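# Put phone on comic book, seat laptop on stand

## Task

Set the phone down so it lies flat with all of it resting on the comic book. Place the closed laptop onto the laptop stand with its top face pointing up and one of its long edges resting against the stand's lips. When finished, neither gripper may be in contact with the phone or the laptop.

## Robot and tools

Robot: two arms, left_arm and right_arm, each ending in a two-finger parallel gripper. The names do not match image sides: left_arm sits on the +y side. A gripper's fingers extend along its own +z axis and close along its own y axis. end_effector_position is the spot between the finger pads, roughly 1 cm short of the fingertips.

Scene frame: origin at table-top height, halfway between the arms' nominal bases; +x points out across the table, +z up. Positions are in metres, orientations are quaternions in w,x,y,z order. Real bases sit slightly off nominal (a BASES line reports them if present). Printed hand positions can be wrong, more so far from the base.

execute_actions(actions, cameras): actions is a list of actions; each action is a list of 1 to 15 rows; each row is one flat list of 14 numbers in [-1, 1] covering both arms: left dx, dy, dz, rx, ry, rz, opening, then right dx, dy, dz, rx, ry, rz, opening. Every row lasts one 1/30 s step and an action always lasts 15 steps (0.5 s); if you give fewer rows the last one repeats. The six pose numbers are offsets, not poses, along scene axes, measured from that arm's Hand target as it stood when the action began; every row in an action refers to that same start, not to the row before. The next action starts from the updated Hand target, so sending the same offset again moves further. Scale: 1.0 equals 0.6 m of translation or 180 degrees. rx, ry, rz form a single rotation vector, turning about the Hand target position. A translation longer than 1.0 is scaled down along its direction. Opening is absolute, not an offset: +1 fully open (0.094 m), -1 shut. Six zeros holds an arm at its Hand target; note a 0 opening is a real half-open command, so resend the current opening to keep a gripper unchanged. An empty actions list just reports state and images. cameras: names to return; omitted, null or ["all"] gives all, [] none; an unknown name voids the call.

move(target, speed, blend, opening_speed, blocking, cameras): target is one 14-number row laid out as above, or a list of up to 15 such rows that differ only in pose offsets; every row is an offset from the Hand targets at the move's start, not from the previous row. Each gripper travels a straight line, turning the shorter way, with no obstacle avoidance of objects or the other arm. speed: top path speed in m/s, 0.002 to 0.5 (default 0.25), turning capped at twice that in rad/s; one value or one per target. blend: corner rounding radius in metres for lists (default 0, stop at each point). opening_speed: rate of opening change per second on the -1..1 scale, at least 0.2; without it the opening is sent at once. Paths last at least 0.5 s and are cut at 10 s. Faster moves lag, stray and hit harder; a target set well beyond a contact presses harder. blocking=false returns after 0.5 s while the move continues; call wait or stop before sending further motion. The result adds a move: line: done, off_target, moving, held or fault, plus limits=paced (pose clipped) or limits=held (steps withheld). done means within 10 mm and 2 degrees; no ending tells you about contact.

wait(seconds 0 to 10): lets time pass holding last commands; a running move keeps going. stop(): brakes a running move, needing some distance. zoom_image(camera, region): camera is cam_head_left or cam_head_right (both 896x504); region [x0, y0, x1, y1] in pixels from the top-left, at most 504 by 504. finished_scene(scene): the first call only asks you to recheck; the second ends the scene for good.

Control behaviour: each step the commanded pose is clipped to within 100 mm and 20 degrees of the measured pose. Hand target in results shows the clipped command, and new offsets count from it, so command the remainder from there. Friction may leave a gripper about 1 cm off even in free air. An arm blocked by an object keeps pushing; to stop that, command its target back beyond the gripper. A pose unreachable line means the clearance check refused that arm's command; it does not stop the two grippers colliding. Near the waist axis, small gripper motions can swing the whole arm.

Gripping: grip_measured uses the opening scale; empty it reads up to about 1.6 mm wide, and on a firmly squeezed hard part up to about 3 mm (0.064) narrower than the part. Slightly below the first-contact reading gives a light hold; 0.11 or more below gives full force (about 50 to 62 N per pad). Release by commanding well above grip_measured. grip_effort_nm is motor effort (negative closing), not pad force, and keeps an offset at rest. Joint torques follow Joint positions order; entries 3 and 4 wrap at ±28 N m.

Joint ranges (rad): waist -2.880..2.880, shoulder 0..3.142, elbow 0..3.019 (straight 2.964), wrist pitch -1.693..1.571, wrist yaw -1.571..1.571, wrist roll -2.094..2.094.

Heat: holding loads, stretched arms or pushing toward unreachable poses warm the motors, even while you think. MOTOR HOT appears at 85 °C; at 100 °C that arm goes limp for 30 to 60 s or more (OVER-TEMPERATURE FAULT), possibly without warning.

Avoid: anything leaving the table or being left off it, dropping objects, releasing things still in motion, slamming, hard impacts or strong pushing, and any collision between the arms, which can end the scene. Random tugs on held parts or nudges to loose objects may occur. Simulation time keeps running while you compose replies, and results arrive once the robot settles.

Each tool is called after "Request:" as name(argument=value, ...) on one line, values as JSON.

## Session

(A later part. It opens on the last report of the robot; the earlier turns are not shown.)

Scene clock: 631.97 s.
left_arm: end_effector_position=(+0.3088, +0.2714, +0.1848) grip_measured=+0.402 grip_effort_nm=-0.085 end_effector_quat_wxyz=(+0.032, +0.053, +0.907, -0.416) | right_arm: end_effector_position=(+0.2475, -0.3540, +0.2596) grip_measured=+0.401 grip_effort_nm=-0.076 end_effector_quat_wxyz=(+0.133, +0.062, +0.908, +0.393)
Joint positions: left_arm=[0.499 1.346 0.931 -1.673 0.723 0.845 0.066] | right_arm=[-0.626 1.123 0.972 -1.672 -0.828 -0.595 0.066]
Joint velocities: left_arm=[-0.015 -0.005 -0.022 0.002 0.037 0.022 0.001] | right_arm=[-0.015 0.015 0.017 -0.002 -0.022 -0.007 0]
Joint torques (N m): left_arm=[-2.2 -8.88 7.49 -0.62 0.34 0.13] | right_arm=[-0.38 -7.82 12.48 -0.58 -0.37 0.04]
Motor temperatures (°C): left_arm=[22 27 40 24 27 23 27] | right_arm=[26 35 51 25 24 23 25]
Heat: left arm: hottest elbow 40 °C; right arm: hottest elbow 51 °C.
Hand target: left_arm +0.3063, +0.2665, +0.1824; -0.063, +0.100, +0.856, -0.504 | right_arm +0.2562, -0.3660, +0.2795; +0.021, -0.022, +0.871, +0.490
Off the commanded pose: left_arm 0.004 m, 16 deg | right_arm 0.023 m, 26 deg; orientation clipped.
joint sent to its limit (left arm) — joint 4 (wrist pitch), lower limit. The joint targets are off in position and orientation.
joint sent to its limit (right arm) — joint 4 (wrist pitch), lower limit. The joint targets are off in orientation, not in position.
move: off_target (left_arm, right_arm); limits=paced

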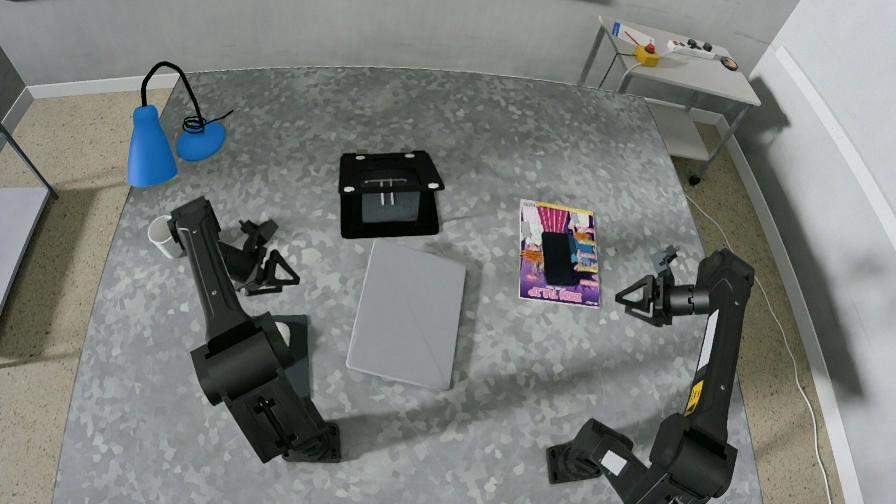

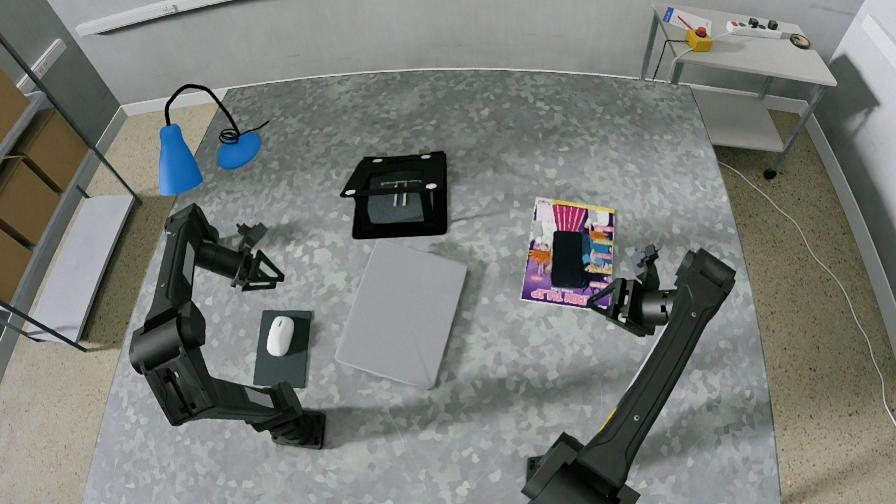

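Request:
move(target=[0.01,-0.04,-0.22,0,0,0,0.4,0,0,0,0,0,0,0.4], speed=0.1)

Request:
zoom_image(camera="cam_head_left", region=[230, 230, 410, 400])

Request:
zoom_image(camera="cam_head_right", region=[220, 230, 400, 400])

Scene clock: 641.73 s.
left_arm: end_effector_position=(+0.3107, +0.2444, +0.0539) grip_measured=+0.402 grip_effort_nm=-0.085 end_effector_quat_wxyz=(-0.065, +0.092, +0.857, -0.503) | right_arm: end_effector_position=(+0.2475, -0.3540, +0.2595) grip_measured=+0.401 grip_effort_nm=-0.081 end_effector_quat_wxyz=(+0.133, +0.062, +0.908, +0.393)
Joint positions: left_arm=[0.414 1.778 0.871 -1.509 0.749 1.006 0.066] | right_arm=[-0.626 1.123 0.972 -1.672 -0.828 -0.596 0.066]
Joint velocities: left_arm=[-0.005 -0.005 0.022 0.002 -0.037 -0.022 -0.001] | right_arm=[-0.024 0.005 0.002 -0.002 -0.051 -0.022 -0.001]
Joint torques (N m): left_arm=[-2.2 -12.81 5.03 -0.66 0.42 0.11] | right_arm=[-0.32 -7.82 12.49 -0.57 -0.37 0.03]
Motor temperatures (°C): left_arm=[22 27 39 24 27 23 27] | right_arm=[26 35 52 25 24 23 25]
Heat: left arm: hottest elbow 39 °C; right arm: hottest elbow 52 °C.
Hand target: left_arm +0.3121, +0.2405, +0.0513; -0.064, +0.102, +0.856, -0.503 | right_arm +0.2562, -0.3661, +0.2795; +0.021, -0.022, +0.871, +0.490
Off the commanded pose: left_arm 0.004 m, 1 deg | right_arm 0.025 m, 20 deg.
joint sent to its limit (right arm) — joint 4 (wrist pitch), lower limit. The joint targets are off in orientation, not in position.
move: off_target (right_arm)

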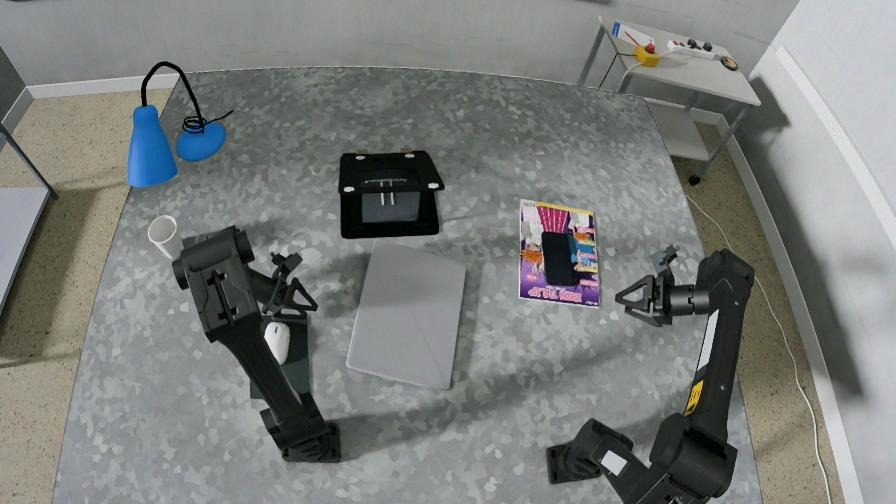

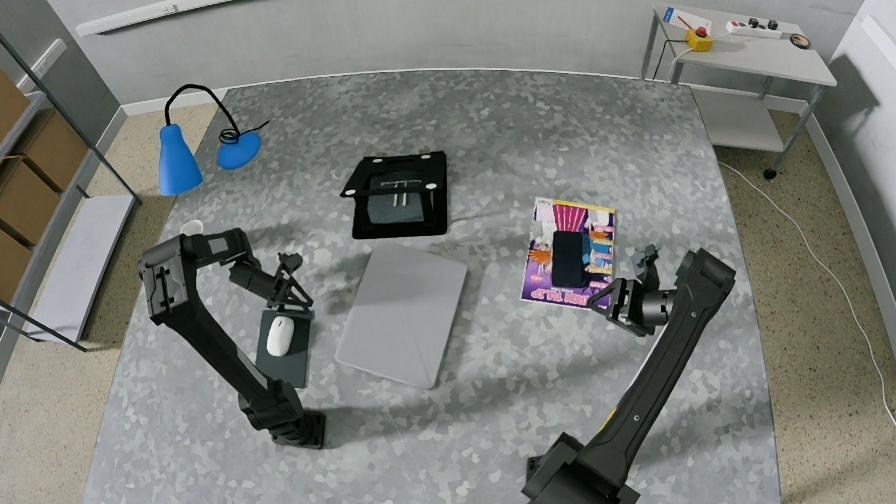

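Scaled by 2.800.

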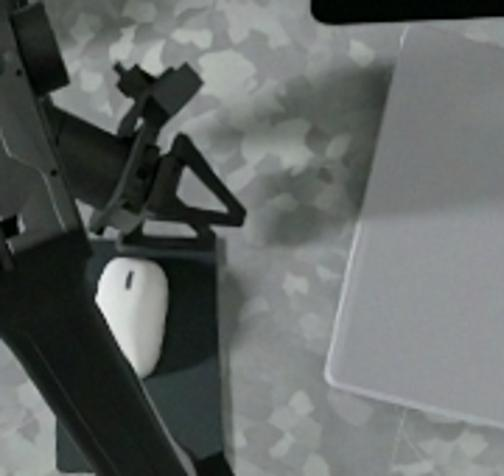

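Scaled by 2.800.

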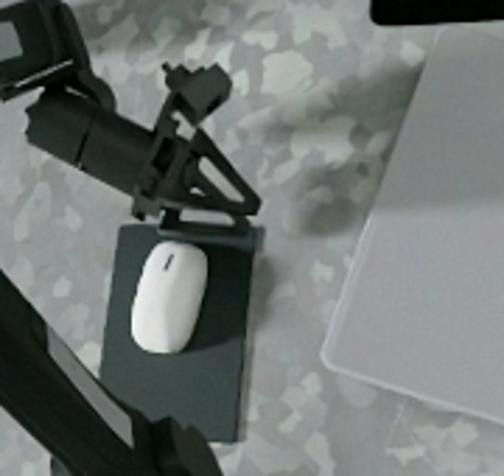

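Request:
move(target=[0.0,-0.17,-0.008,0,0,0,0.4,0,0,0,0,0,0,0.4], speed=0.05)

Request:
zoom_image(camera="cam_head_left", region=[290, 250, 420, 380])

Request:
zoom_image(camera="cam_head_right", region=[280, 250, 410, 380])

Scene clock: 649.23 s.
left_arm: end_effector_position=(+0.3139, +0.1432, +0.0430) grip_measured=+0.402 grip_effort_nm=-0.085 end_effector_quat_wxyz=(-0.068, +0.095, +0.855, -0.505) | right_arm: end_effector_position=(+0.2475, -0.3540, +0.2595) grip_measured=+0.401 grip_effort_nm=-0.081 end_effector_quat_wxyz=(+0.133, +0.062, +0.908, +0.393)
Joint positions: left_arm=[0.119 1.708 0.76 -1.232 0.945 0.689 0.066] | right_arm=[-0.626 1.123 0.972 -1.672 -0.828 -0.596 0.066]
Joint velocities: left_arm=[-0.015 -0.005 0.002 -0.007 -0.081 -0.007 0] | right_arm=[-0.005 0.005 -0.012 -0.017 -0.007 0.007 -0.001]
Joint torques (N m): left_arm=[-2.43 -13.98 4.3 -0.29 0.54 -0.02] | right_arm=[-0.38 -7.77 12.49 -0.55 -0.37 0.03]
Motor temperatures (°C): left_arm=[22 27 38 24 27 23 26] | right_arm=[26 35 53 25 24 23 25]
Heat: left arm: hottest elbow 38 °C; right arm: hottest elbow 53 °C.
Hand target: left_arm +0.3123, +0.1390, +0.0476; -0.063, +0.101, +0.856, -0.503 | right_arm +0.2562, -0.3661, +0.2795; +0.021, -0.022, +0.871, +0.490
Off the commanded pose: left_arm 0.006 m, 1 deg | right_arm 0.025 m, 20 deg.
joint sent to its limit (right arm) — joint 4 (wrist pitch), lower limit. The joint targets are off in orientation, not in position.
move: off_target (right_arm)

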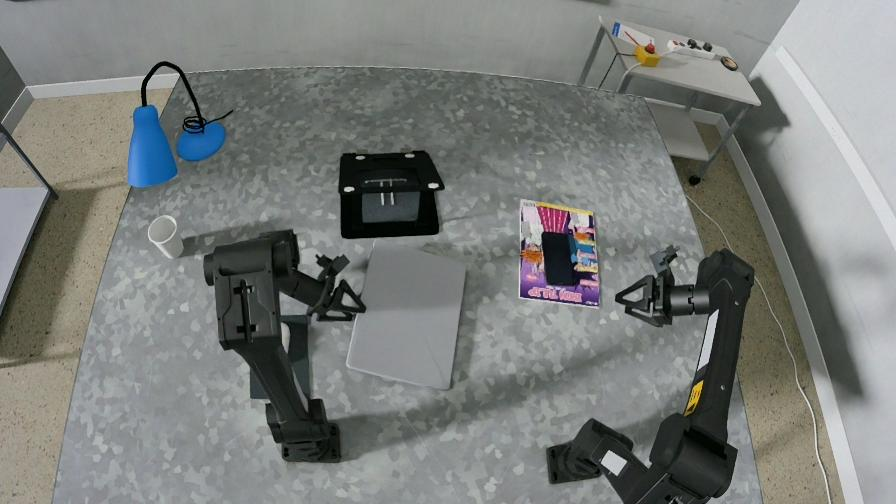

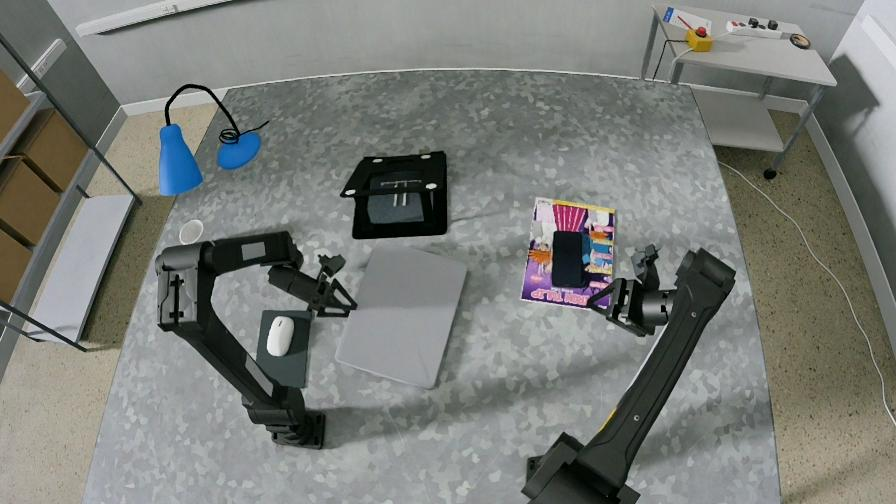

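Scaled by 3.877.

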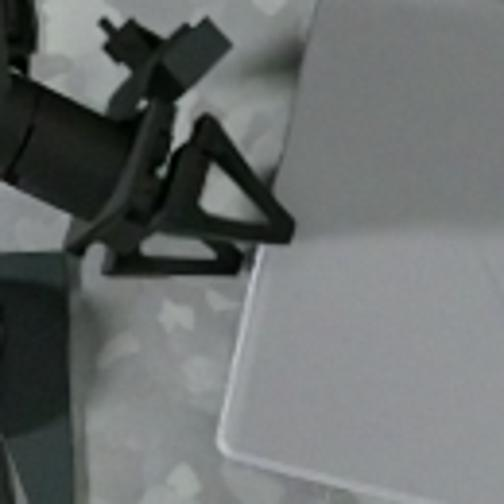

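Scaled by 3.877.

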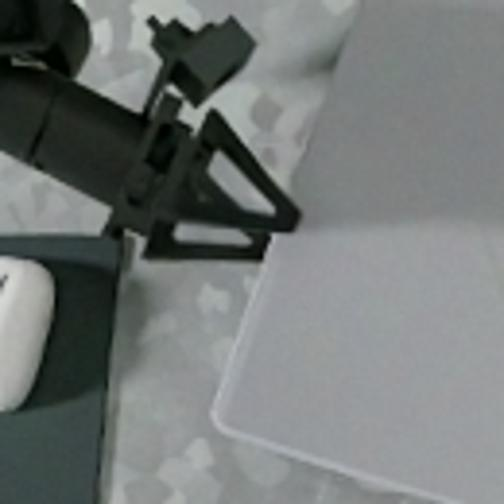

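Request:
move(target=[0.0,-0.06,-0.004,0,0,0,0.4,0,0,0,0,0,0,0.4], speed=0.04)

Request:
zoom_image(camera="cam_head_left", region=[290, 230, 480, 400])

Request:
zoom_image(camera="cam_head_right", region=[280, 250, 410, 380])

Scene clock: 653.60 s.
left_arm: end_effector_position=(+0.3149, +0.1074, +0.0407) grip_measured=+0.402 grip_effort_nm=-0.085 end_effector_quat_wxyz=(-0.067, +0.094, +0.856, -0.504) | right_arm: end_effector_position=(+0.2475, -0.3540, +0.2595) grip_measured=+0.401 grip_effort_nm=-0.071 end_effector_quat_wxyz=(+0.133, +0.062, +0.908, +0.393)
Joint positions: left_arm=[0.007 1.675 0.727 -1.085 1.001 0.512 0.066] | right_arm=[-0.626 1.123 0.972 -1.672 -0.828 -0.596 0.066]
Joint velocities: left_arm=[-0.015 0.005 -0.012 -0.012 0.007 0.051 -0.001] | right_arm=[-0.005 0.005 0.002 0.012 -0.066 -0.051 0.001]
Joint torques (N m): left_arm=[-2.84 -13.8 4.4 0.09 0.55 0] | right_arm=[-0.38 -7.88 12.51 -0.58 -0.36 0.03]
Motor temperatures (°C): left_arm=[22 27 38 24 27 23 26] | right_arm=[26 35 53 25 24 23 25]
Heat: left arm: hottest elbow 38 °C; right arm: hottest elbow 53 °C.
Hand target: left_arm +0.3127, +0.1031, +0.0455; -0.062, +0.101, +0.856, -0.503 | right_arm +0.2562, -0.3661, +0.2795; +0.021, -0.022, +0.871, +0.490
Off the commanded pose: left_arm 0.007 m, 1 deg | right_arm 0.025 m, 20 deg.
joint sent to its limit (right arm) — joint 4 (wrist pitch), lower limit. The joint targets are off in orientation, not in position.
move: off_target (right_arm)

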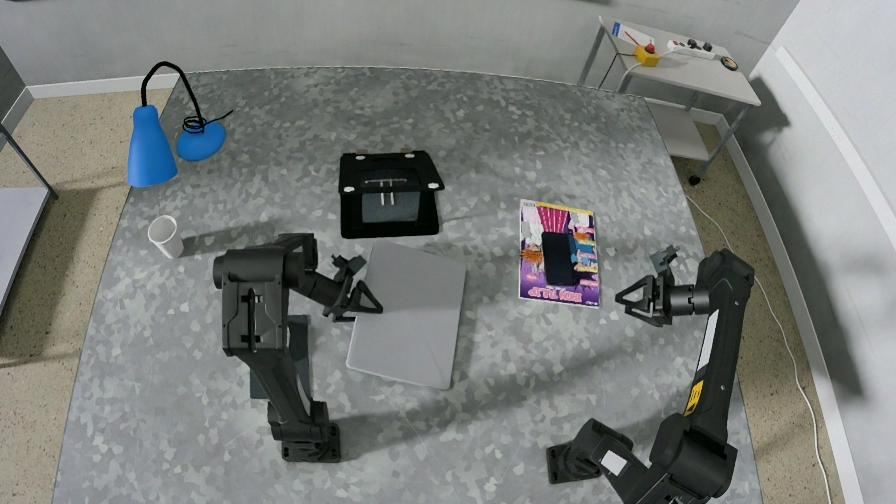

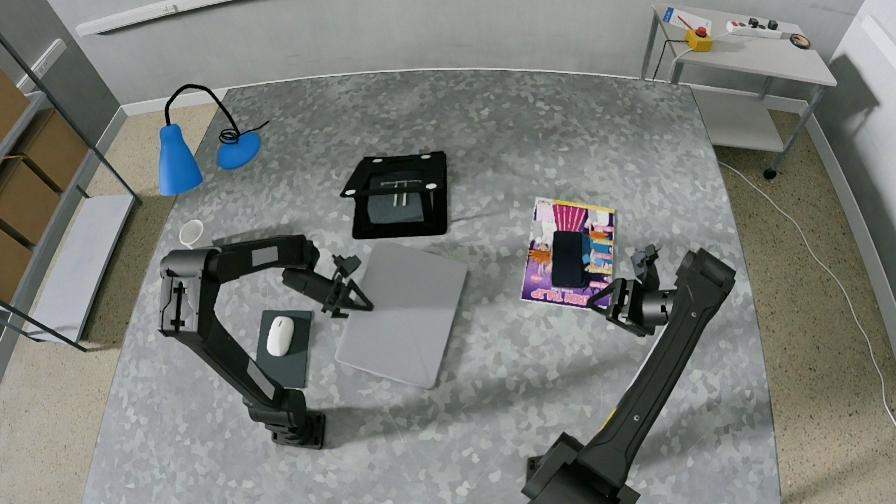

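Scaled by 2.653.

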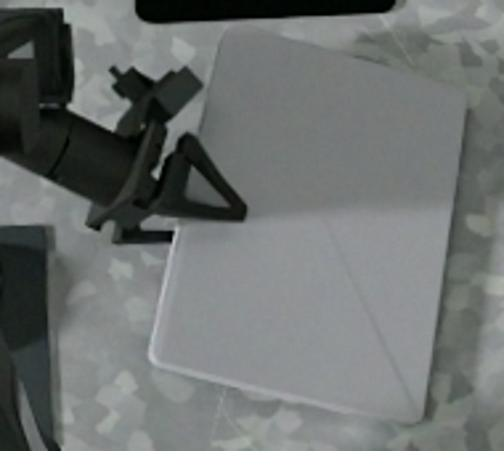

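Scaled by 3.877.

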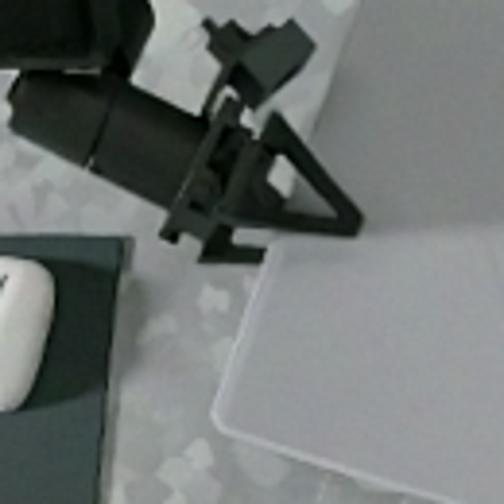

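Request:
move(target=[0.0,-0.045,0.0,0,0,0,0.4,0,0,0,0,0,0,0.4], speed=0.04)

Request:
zoom_image(camera="cam_head_left", region=[290, 230, 480, 400])

Scene clock: 657.27 s.
left_arm: end_effector_position=(+0.3155, +0.0805, +0.0408) grip_measured=+0.402 grip_effort_nm=-0.085 end_effector_quat_wxyz=(-0.066, +0.094, +0.857, -0.503) | right_arm: end_effector_position=(+0.2475, -0.3540, +0.2595) grip_measured=+0.401 grip_effort_nm=-0.076 end_effector_quat_wxyz=(+0.133, +0.062, +0.908, +0.393)
Joint positions: left_arm=[-0.077 1.647 0.705 -0.96 1.032 0.358 0.066] | right_arm=[-0.626 1.123 0.972 -1.672 -0.828 -0.596 0.066]
Joint velocities: left_arm=[0.005 -0.005 -0.012 -0.017 -0.022 0.007 0] | right_arm=[0.005 -0.015 0.002 0.002 0.007 0.037 -0.001]
Joint torques (N m): left_arm=[-2.43 -14.1 4.66 0.09 0.69 -0.05] | right_arm=[-0.32 -7.82 12.48 -0.58 -0.37 0.03]
Motor temperatures (°C): left_arm=[22 27 38 24 27 23 26] | right_arm=[26 35 53 25 24 23 25]
Heat: left arm: hottest elbow 38 °C; right arm: hottest elbow 53 °C.
Hand target: left_arm +0.3128, +0.0763, +0.0459; -0.062, +0.101, +0.856, -0.503 | right_arm +0.2562, -0.3661, +0.2795; +0.021, -0.022, +0.871, +0.490
Off the commanded pose: left_arm 0.007 m, 1 deg | right_arm 0.025 m, 20 deg.
joint sent to its limit (right arm) — joint 4 (wrist pitch), lower limit. The joint targets are off in orientation, not in position.
move: off_target (right_arm)

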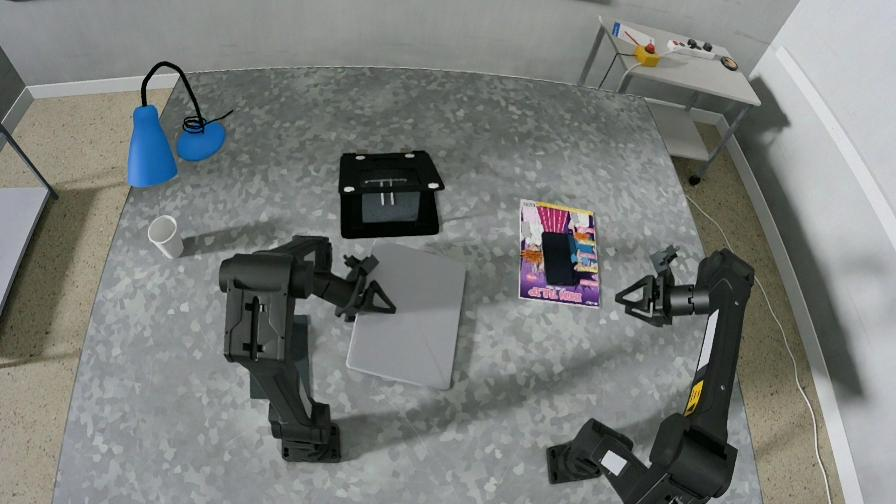

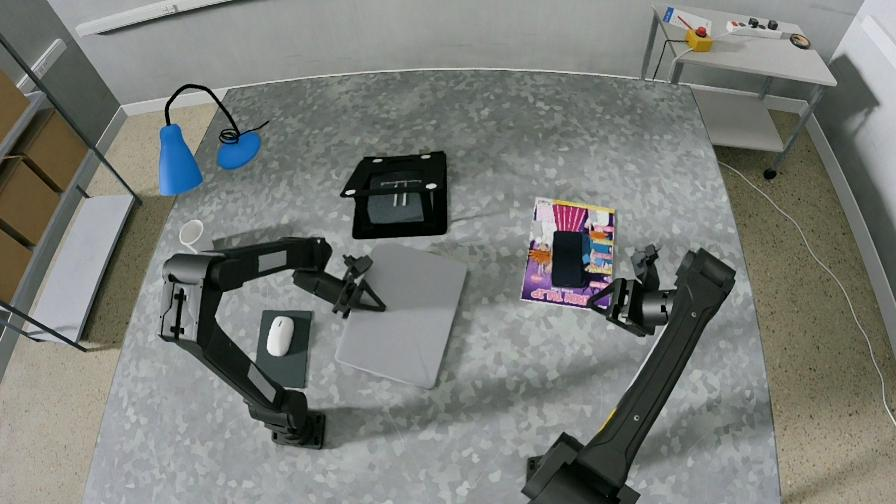

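Scaled by 2.653.

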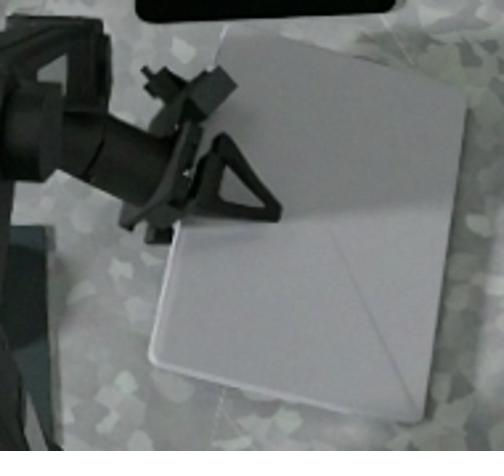

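Request:
move(target=[0.0,-0.015,0.1,0,0,0,0.1,0,0,0,0,0,0,0.4], speed=0.04, opening_speed=0.3)

Request:
zoom_image(camera="cam_head_left", region=[290, 230, 480, 400])

Scene clock: 664.03 s.
left_arm: end_effector_position=(+0.3022, +0.0741, +0.0808) grip_measured=+0.103 grip_effort_nm=-0.139 end_effector_quat_wxyz=(-0.077, +0.092, +0.859, -0.498) | right_arm: end_effector_position=(+0.2475, -0.3540, +0.2595) grip_measured=+0.401 grip_effort_nm=-0.076 end_effector_quat_wxyz=(+0.133, +0.062, +0.908, +0.393)
Joint positions: left_arm=[-0.105 1.515 0.705 -1.075 1.027 0.317 0.052] | right_arm=[-0.626 1.123 0.972 -1.672 -0.828 -0.596 0.066]
Joint velocities: left_arm=[-0.005 -0.005 -0.002 -0.027 0.022 -0.007 0] | right_arm=[-0.015 -0.024 -0.007 -0.002 0.007 0.022 0.001]
Joint torques (N m): left_arm=[-2.9 -14.74 9.74 -1.16 1.19 -0.07] | right_arm=[-0.38 -7.88 12.46 -0.57 -0.37 0.03]
Motor temperatures (°C): left_arm=[22 27 38 24 27 23 26] | right_arm=[26 34 54 25 24 23 25]
Heat: left arm: hottest elbow 38 °C; right arm: hottest elbow 54 °C.
Hand target: left_arm +0.3130, +0.0679, +0.1056; -0.061, +0.101, +0.856, -0.503 | right_arm +0.2562, -0.3661, +0.2795; +0.021, -0.022, +0.871, +0.490
Off the commanded pose: left_arm 0.028 m, 2 deg | right_arm 0.025 m, 20 deg.
joint sent to its limit (right arm) — joint 4 (wrist pitch), lower limit. The joint targets are off in orientation, not in position.
move: off_target (left_arm, right_arm)

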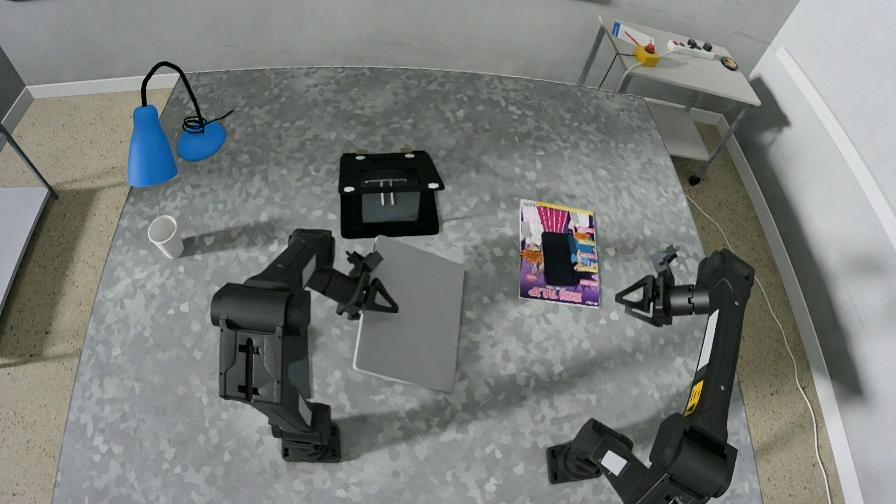

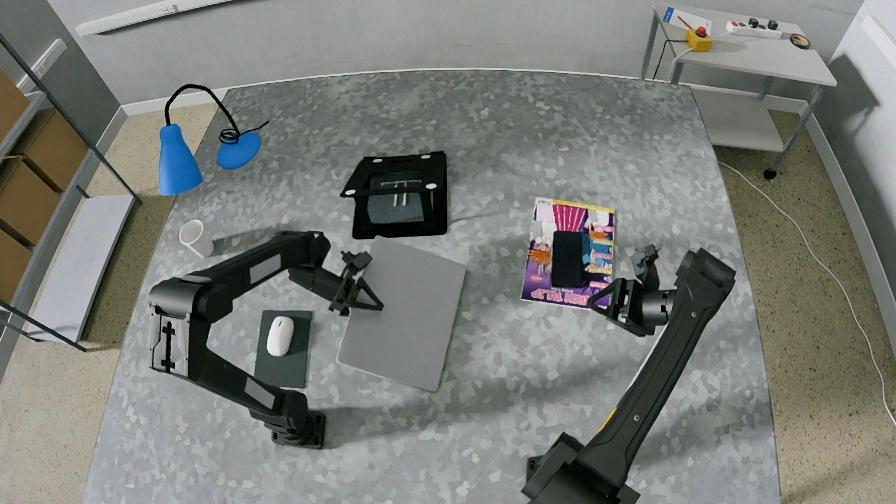

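Scaled by 2.653.

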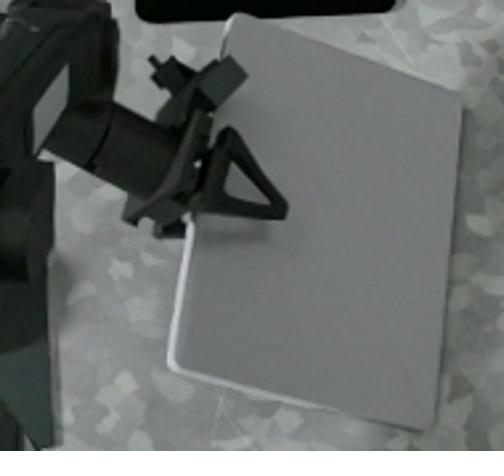

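Request:
move(target=[-0.01,-0.02,0.06,0,0,0,-0.2,0,0,0,0,0,0,0.4], speed=0.04, opening_speed=0.25)

Request:
zoom_image(camera="cam_head_left", region=[290, 230, 480, 400])

Scene clock: 667.83 s.
left_arm: end_effector_position=(+0.2918, +0.0637, +0.1071) grip_measured=-0.194 grip_effort_nm=-0.237 end_effector_quat_wxyz=(-0.071, +0.113, +0.859, -0.494) | right_arm: end_effector_position=(+0.2475, -0.3540, +0.2595) grip_measured=+0.401 grip_effort_nm=-0.071 end_effector_quat_wxyz=(+0.133, +0.062, +0.908, +0.393)
Joint positions: left_arm=[-0.146 1.421 0.705 -1.118 1.025 0.291 0.038] | right_arm=[-0.626 1.123 0.972 -1.672 -0.828 -0.596 0.066]
Joint velocities: left_arm=[0.015 -0.005 0.007 -0.007 -0.095 -0.066 0.001] | right_arm=[0.005 -0.005 -0.017 -0.002 -0.007 -0.022 -0.001]
Joint torques (N m): left_arm=[-2.2 -13.92 12.38 -1.68 1.62 -0.52] | right_arm=[-0.32 -7.94 12.49 -0.58 -0.37 0.03]
Motor temperatures (°C): left_arm=[22 27 38 24 28 23 26] | right_arm=[26 34 54 25 24 23 25]
Heat: left arm: hottest elbow 38 °C; right arm: hottest elbow 54 °C.
Hand target: left_arm +0.3070, +0.0562, +0.1416; -0.061, +0.101, +0.856, -0.503 | right_arm +0.2562, -0.3661, +0.2795; +0.021, -0.022, +0.871, +0.490
Off the commanded pose: left_arm 0.039 m, 2 deg | right_arm 0.025 m, 20 deg.
joint sent to its limit (right arm) — joint 4 (wrist pitch), lower limit. The joint targets are off in orientation, not in position.
move: off_target (left_arm, right_arm)

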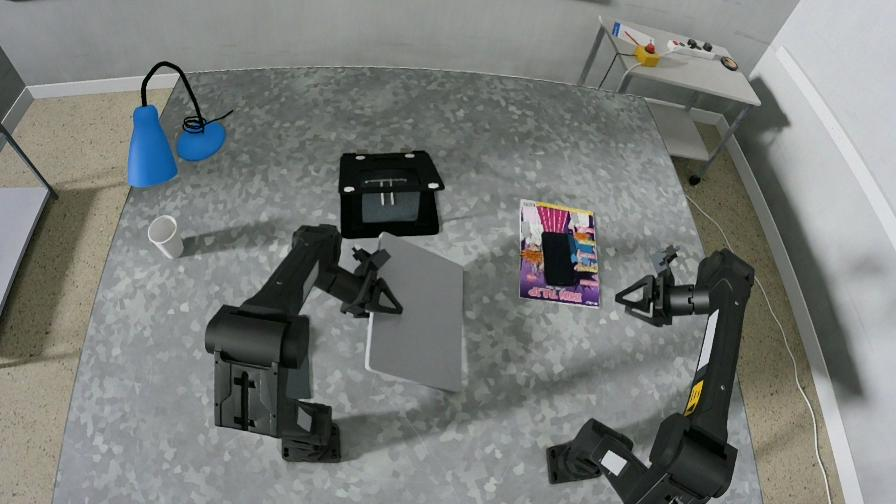

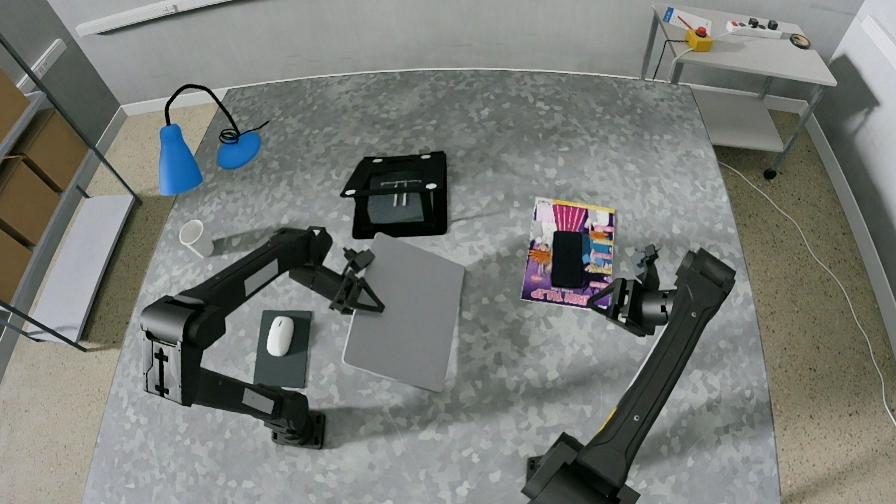

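Scaled by 2.653.

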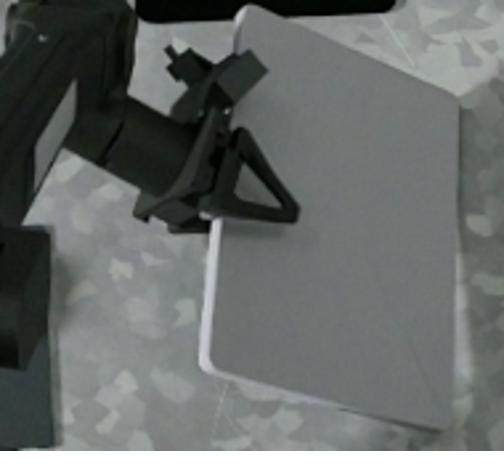

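Request:
move(target=[0,0,0.01,0,0,0,-0.7,0,0,0,0,0,0,0.4], speed=0.03, opening_speed=0.3)

Request:
zoom_image(camera="cam_head_left", region=[290, 230, 480, 400])

Scene clock: 672.67 s.
left_arm: end_effector_position=(+0.2896, +0.0634, +0.1127) grip_measured=-0.535 grip_effort_nm=-1.009 end_effector_quat_wxyz=(-0.069, +0.115, +0.859, -0.495) | right_arm: end_effector_position=(+0.2475, -0.3540, +0.2595) grip_measured=+0.401 grip_effort_nm=-0.076 end_effector_quat_wxyz=(+0.133, +0.062, +0.908, +0.393)
Joint positions: left_arm=[-0.147 1.402 0.705 -1.133 1.027 0.293 0.022] | right_arm=[-0.626 1.123 0.972 -1.672 -0.828 -0.596 0.066]
Joint velocities: left_arm=[-0.005 0.005 0.002 0.002 -0.037 0.051 0] | right_arm=[-0.005 0.005 0.002 -0.002 -0.125 -0.037 0]
Joint torques (N m): left_arm=[-2.26 -13.27 13.34 -1.77 1.64 -0.55] | right_arm=[-0.32 -7.82 12.46 -0.55 -0.37 0.03]
Motor temperatures (°C): left_arm=[22 27 39 24 29 24 27] | right_arm=[26 34 55 25 24 23 25]
Heat: left arm: hottest elbow 39 °C; right arm: hottest elbow 55 °C.
Hand target: left_arm +0.3071, +0.0563, +0.1475; -0.061, +0.101, +0.856, -0.503 | right_arm +0.2562, -0.3661, +0.2795; +0.021, -0.022, +0.871, +0.490
Off the commanded pose: left_arm 0.040 m, 2 deg | right_arm 0.025 m, 20 deg.
joint sent to its limit (right arm) — joint 4 (wrist pitch), lower limit. The joint targets are off in orientation, not in position.
move: off_target (left_arm, right_arm)

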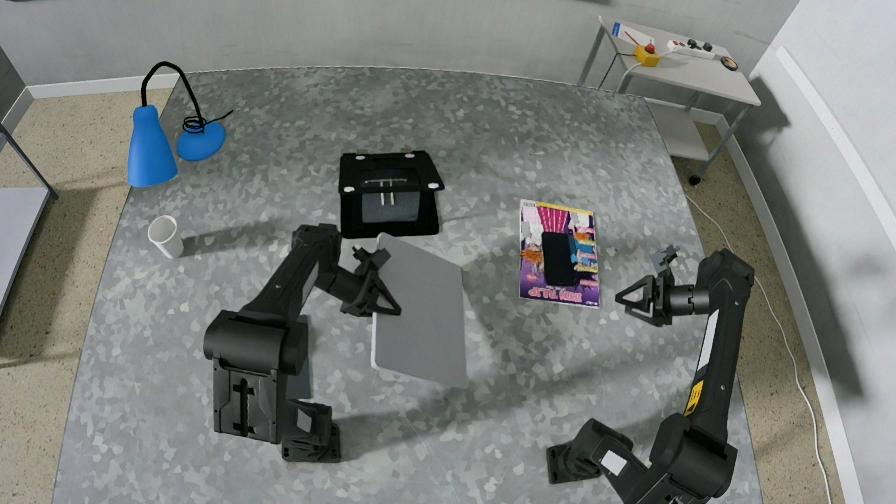

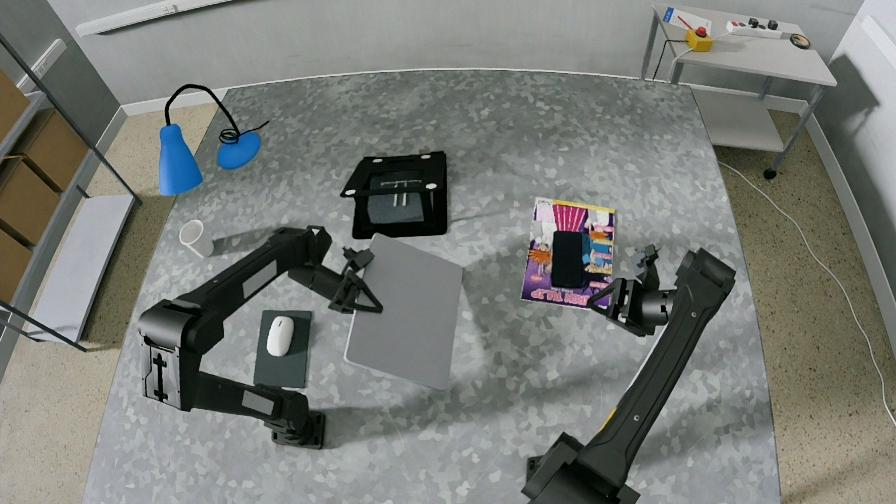

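Scaled by 2.653.

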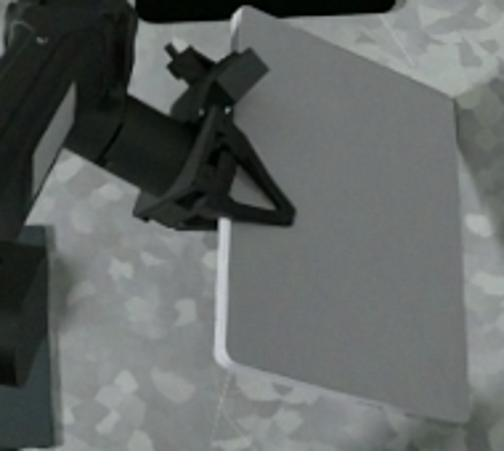

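Request:
move(target=[-0.1,0.04,0.18,0,0,0.17,-0.7,0,0,0,0,0,0,0.4], speed=0.1)

Scene clock: 679.73 s.
left_arm: end_effector_position=(+0.2359, +0.0855, +0.2084) grip_measured=-0.535 grip_effort_nm=-1.013 end_effector_quat_wxyz=(+0.014, -0.176, +0.867, -0.466) | right_arm: end_effector_position=(+0.2475, -0.3540, +0.2595) grip_measured=+0.401 grip_effort_nm=-0.076 end_effector_quat_wxyz=(+0.133, +0.062, +0.908, +0.393)
Joint positions: left_arm=[-0.137 0.644 0.539 -1.013 0.892 -0.727 0.022] | right_arm=[-0.626 1.123 0.972 -1.672 -0.828 -0.596 0.066]
Joint velocities: left_arm=[-0.005 -0.005 -0.007 -0.002 -0.007 0.037 0] | right_arm=[0.005 -0.005 -0.012 -0.012 -0.037 0.051 0.001]
Joint torques (N m): left_arm=[-0.44 -6.3 15.99 2.63 2.25 0.16] | right_arm=[-0.38 -7.82 12.48 -0.58 -0.37 0.03]
Motor temperatures (°C): left_arm=[22 27 40 24 31 24 27] | right_arm=[26 34 55 25 24 23 25]
Heat: left arm: hottest elbow 40 °C; right arm: hottest elbow 55 °C.
Hand target: left_arm +0.2491, +0.0816, +0.2557; +0.075, -0.132, +0.850, -0.504 | right_arm +0.2562, -0.3661, +0.2795; +0.021, -0.022, +0.871, +0.490
Off the commanded pose: left_arm 0.049 m, 10 deg | right_arm 0.025 m, 20 deg.
joint sent to its limit (right arm) — joint 4 (wrist pitch), lower limit. The joint targets are off in orientation, not in position.
move: off_target (left_arm, right_arm)

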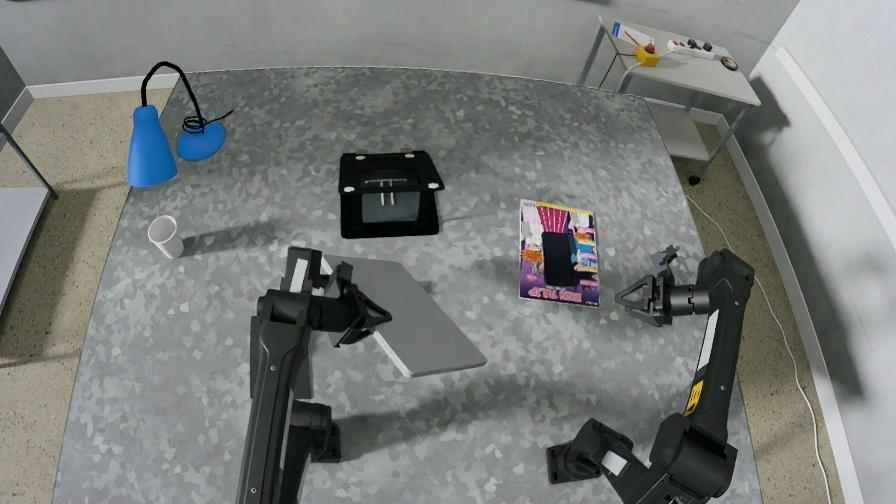

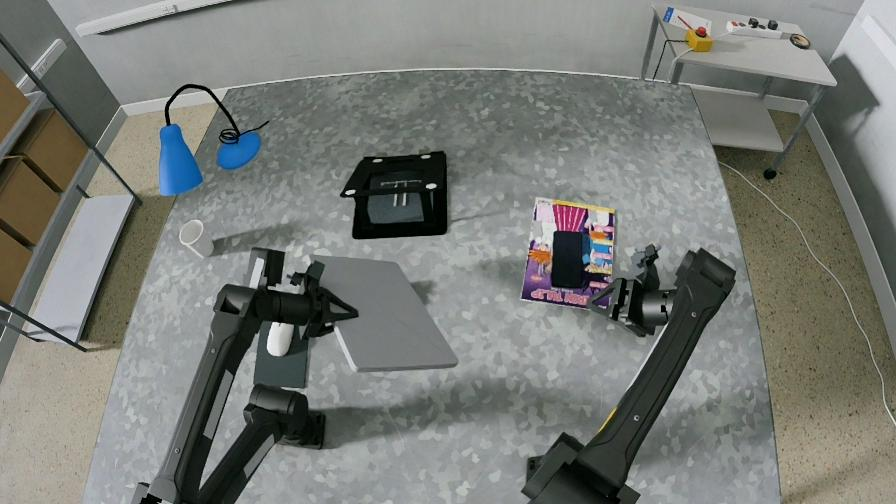

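Request:
execute_actions(actions=[])

Scene clock: 694.50 s.
left_arm: end_effector_position=(+0.2359, +0.0855, +0.2084) grip_measured=-0.535 grip_effort_nm=-1.013 end_effector_quat_wxyz=(+0.014, -0.176, +0.867, -0.466) | right_arm: end_effector_position=(+0.2475, -0.3540, +0.2595) grip_measured=+0.401 grip_effort_nm=-0.076 end_effector_quat_wxyz=(+0.133, +0.062, +0.908, +0.393)
Joint positions: left_arm=[-0.137 0.644 0.539 -1.013 0.892 -0.727 0.022] | right_arm=[-0.626 1.123 0.972 -1.672 -0.828 -0.596 0.066]
Joint velocities: left_arm=[-0.015 -0.024 -0.002 -0.002 -0.037 0.154 0.001] | right_arm=[-0.015 -0.005 -0.012 -0.002 0.022 -0.066 0]
Joint torques (N m): left_arm=[-0.56 -6.07 15.9 2.54 2.22 0.18] | right_arm=[-0.32 -7.82 12.48 -0.58 -0.37 0.04]
Motor temperatures (°C): left_arm=[22 27 43 24 34 24 28] | right_arm=[26 34 56 25 24 23 25]
Heat: left arm: hottest elbow 43 °C; right arm: hottest elbow 56 °C.
Hand target: left_arm +0.2491, +0.0816, +0.2557; +0.075, -0.132, +0.850, -0.504 | right_arm +0.2562, -0.3661, +0.2795; +0.021, -0.022, +0.871, +0.490
Tool commands: left_gripper/opening=-0.7 right_gripper/opening=+0.4
Off the commanded pose: left_arm 0.049 m, 10 deg | right_arm 0.025 m, 20 deg.

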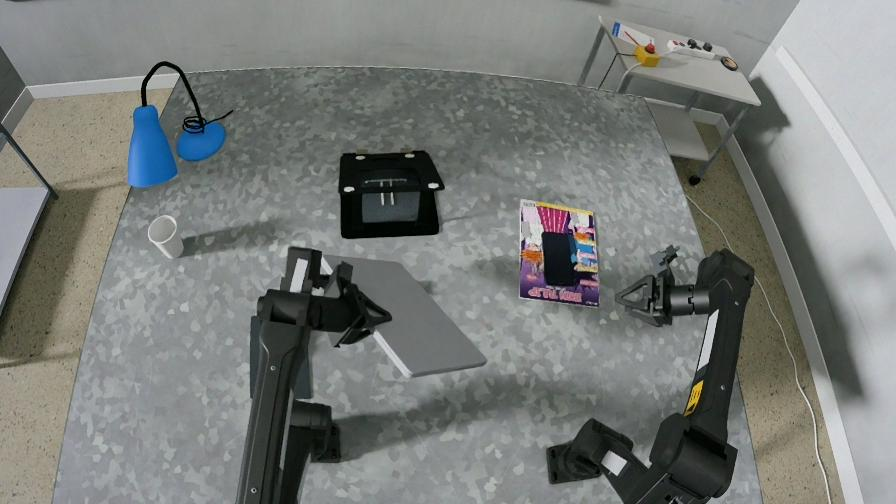

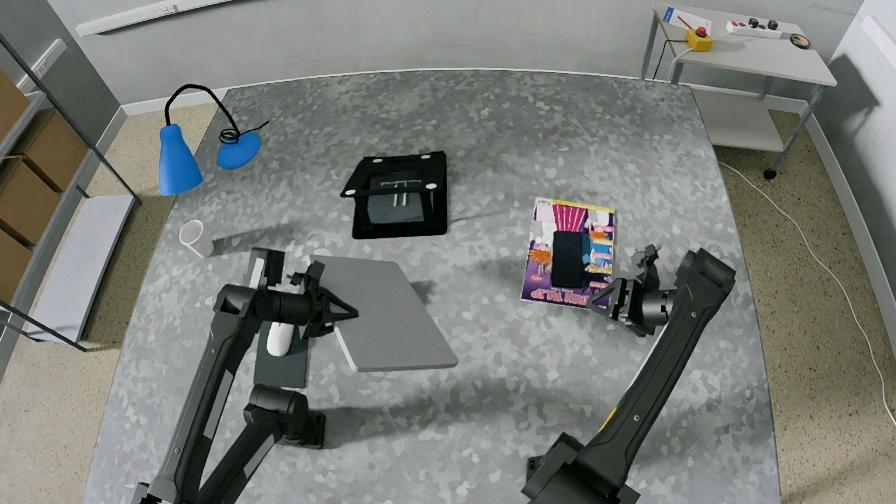

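Request:
move(target=[-0.08,0.04,0.1,0,0,0.167,-0.7,0,0,0,0,0,0,0.4], speed=0.12)

Scene clock: 702.53 s.
left_arm: end_effector_position=(+0.1945, +0.1151, +0.2303) grip_measured=-0.534 grip_effort_nm=-1.004 end_effector_quat_wxyz=(+0.144, -0.394, +0.819, -0.391) | right_arm: end_effector_position=(+0.2475, -0.3540, +0.2595) grip_measured=+0.401 grip_effort_nm=-0.076 end_effector_quat_wxyz=(+0.133, +0.062, +0.908, +0.393)
Joint positions: left_arm=[-0.518 0.184 0.519 -1.067 0.211 -1.481 0.022] | right_arm=[-0.626 1.123 0.972 -1.672 -0.828 -0.596 0.066]
Joint velocities: left_arm=[-0.024 0.005 -0.007 -0.012 -0.051 0.022 -0.001] | right_arm=[-0.005 0.005 -0.002 -0.012 -0.022 -0.066 0]
Joint torques (N m): left_arm=[-2.55 -1.73 21.34 3.78 0.11 0.13] | right_arm=[-0.26 -7.88 12.46 -0.58 -0.37 0.03]
Motor temperatures (°C): left_arm=[22 27 44 24 34 24 28] | right_arm=[26 34 57 25 24 23 25]
Heat: left arm: hottest elbow 44 °C; right arm: hottest elbow 57 °C.
Hand target: left_arm +0.2021, +0.1058, +0.3173; +0.203, -0.349, +0.784, -0.472 | right_arm +0.2562, -0.3661, +0.2795; +0.021, -0.022, +0.871, +0.490
Off the commanded pose: left_arm 0.086 m, 13 deg | right_arm 0.025 m, 20 deg.
joint sent to its limit (right arm) — joint 4 (wrist pitch), lower limit. The joint targets are off in orientation, not in position.
move: off_target (left_arm, right_arm)

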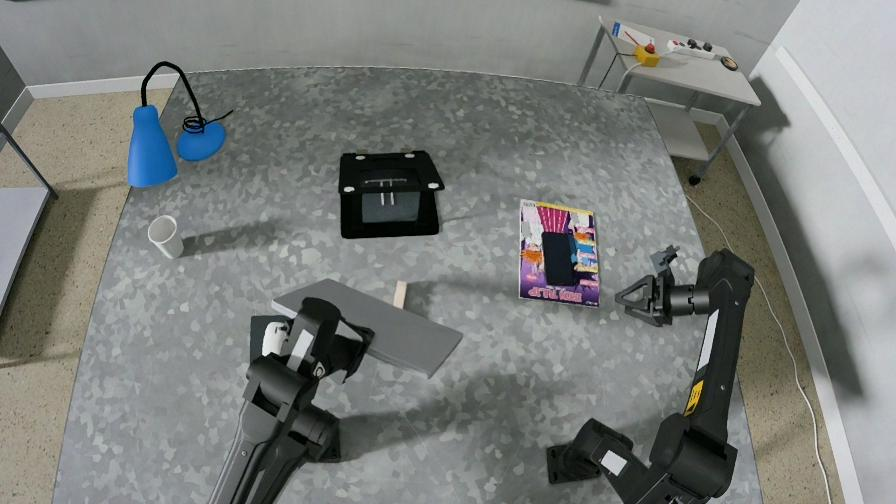

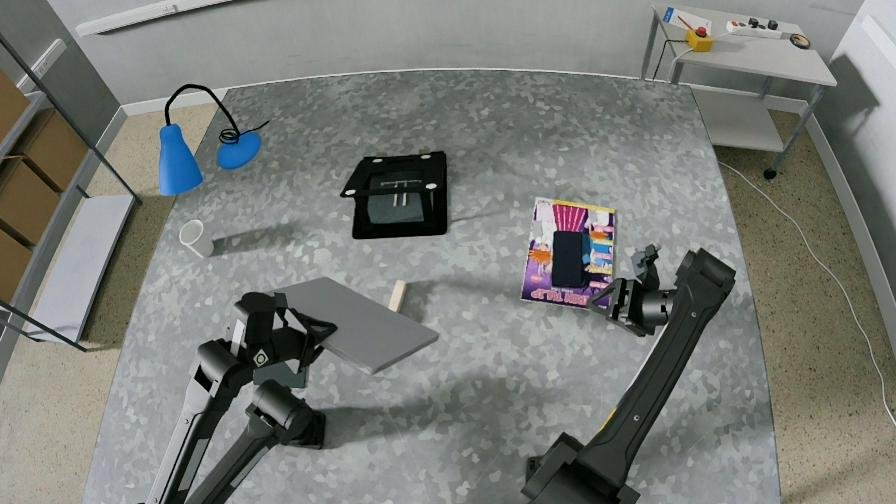

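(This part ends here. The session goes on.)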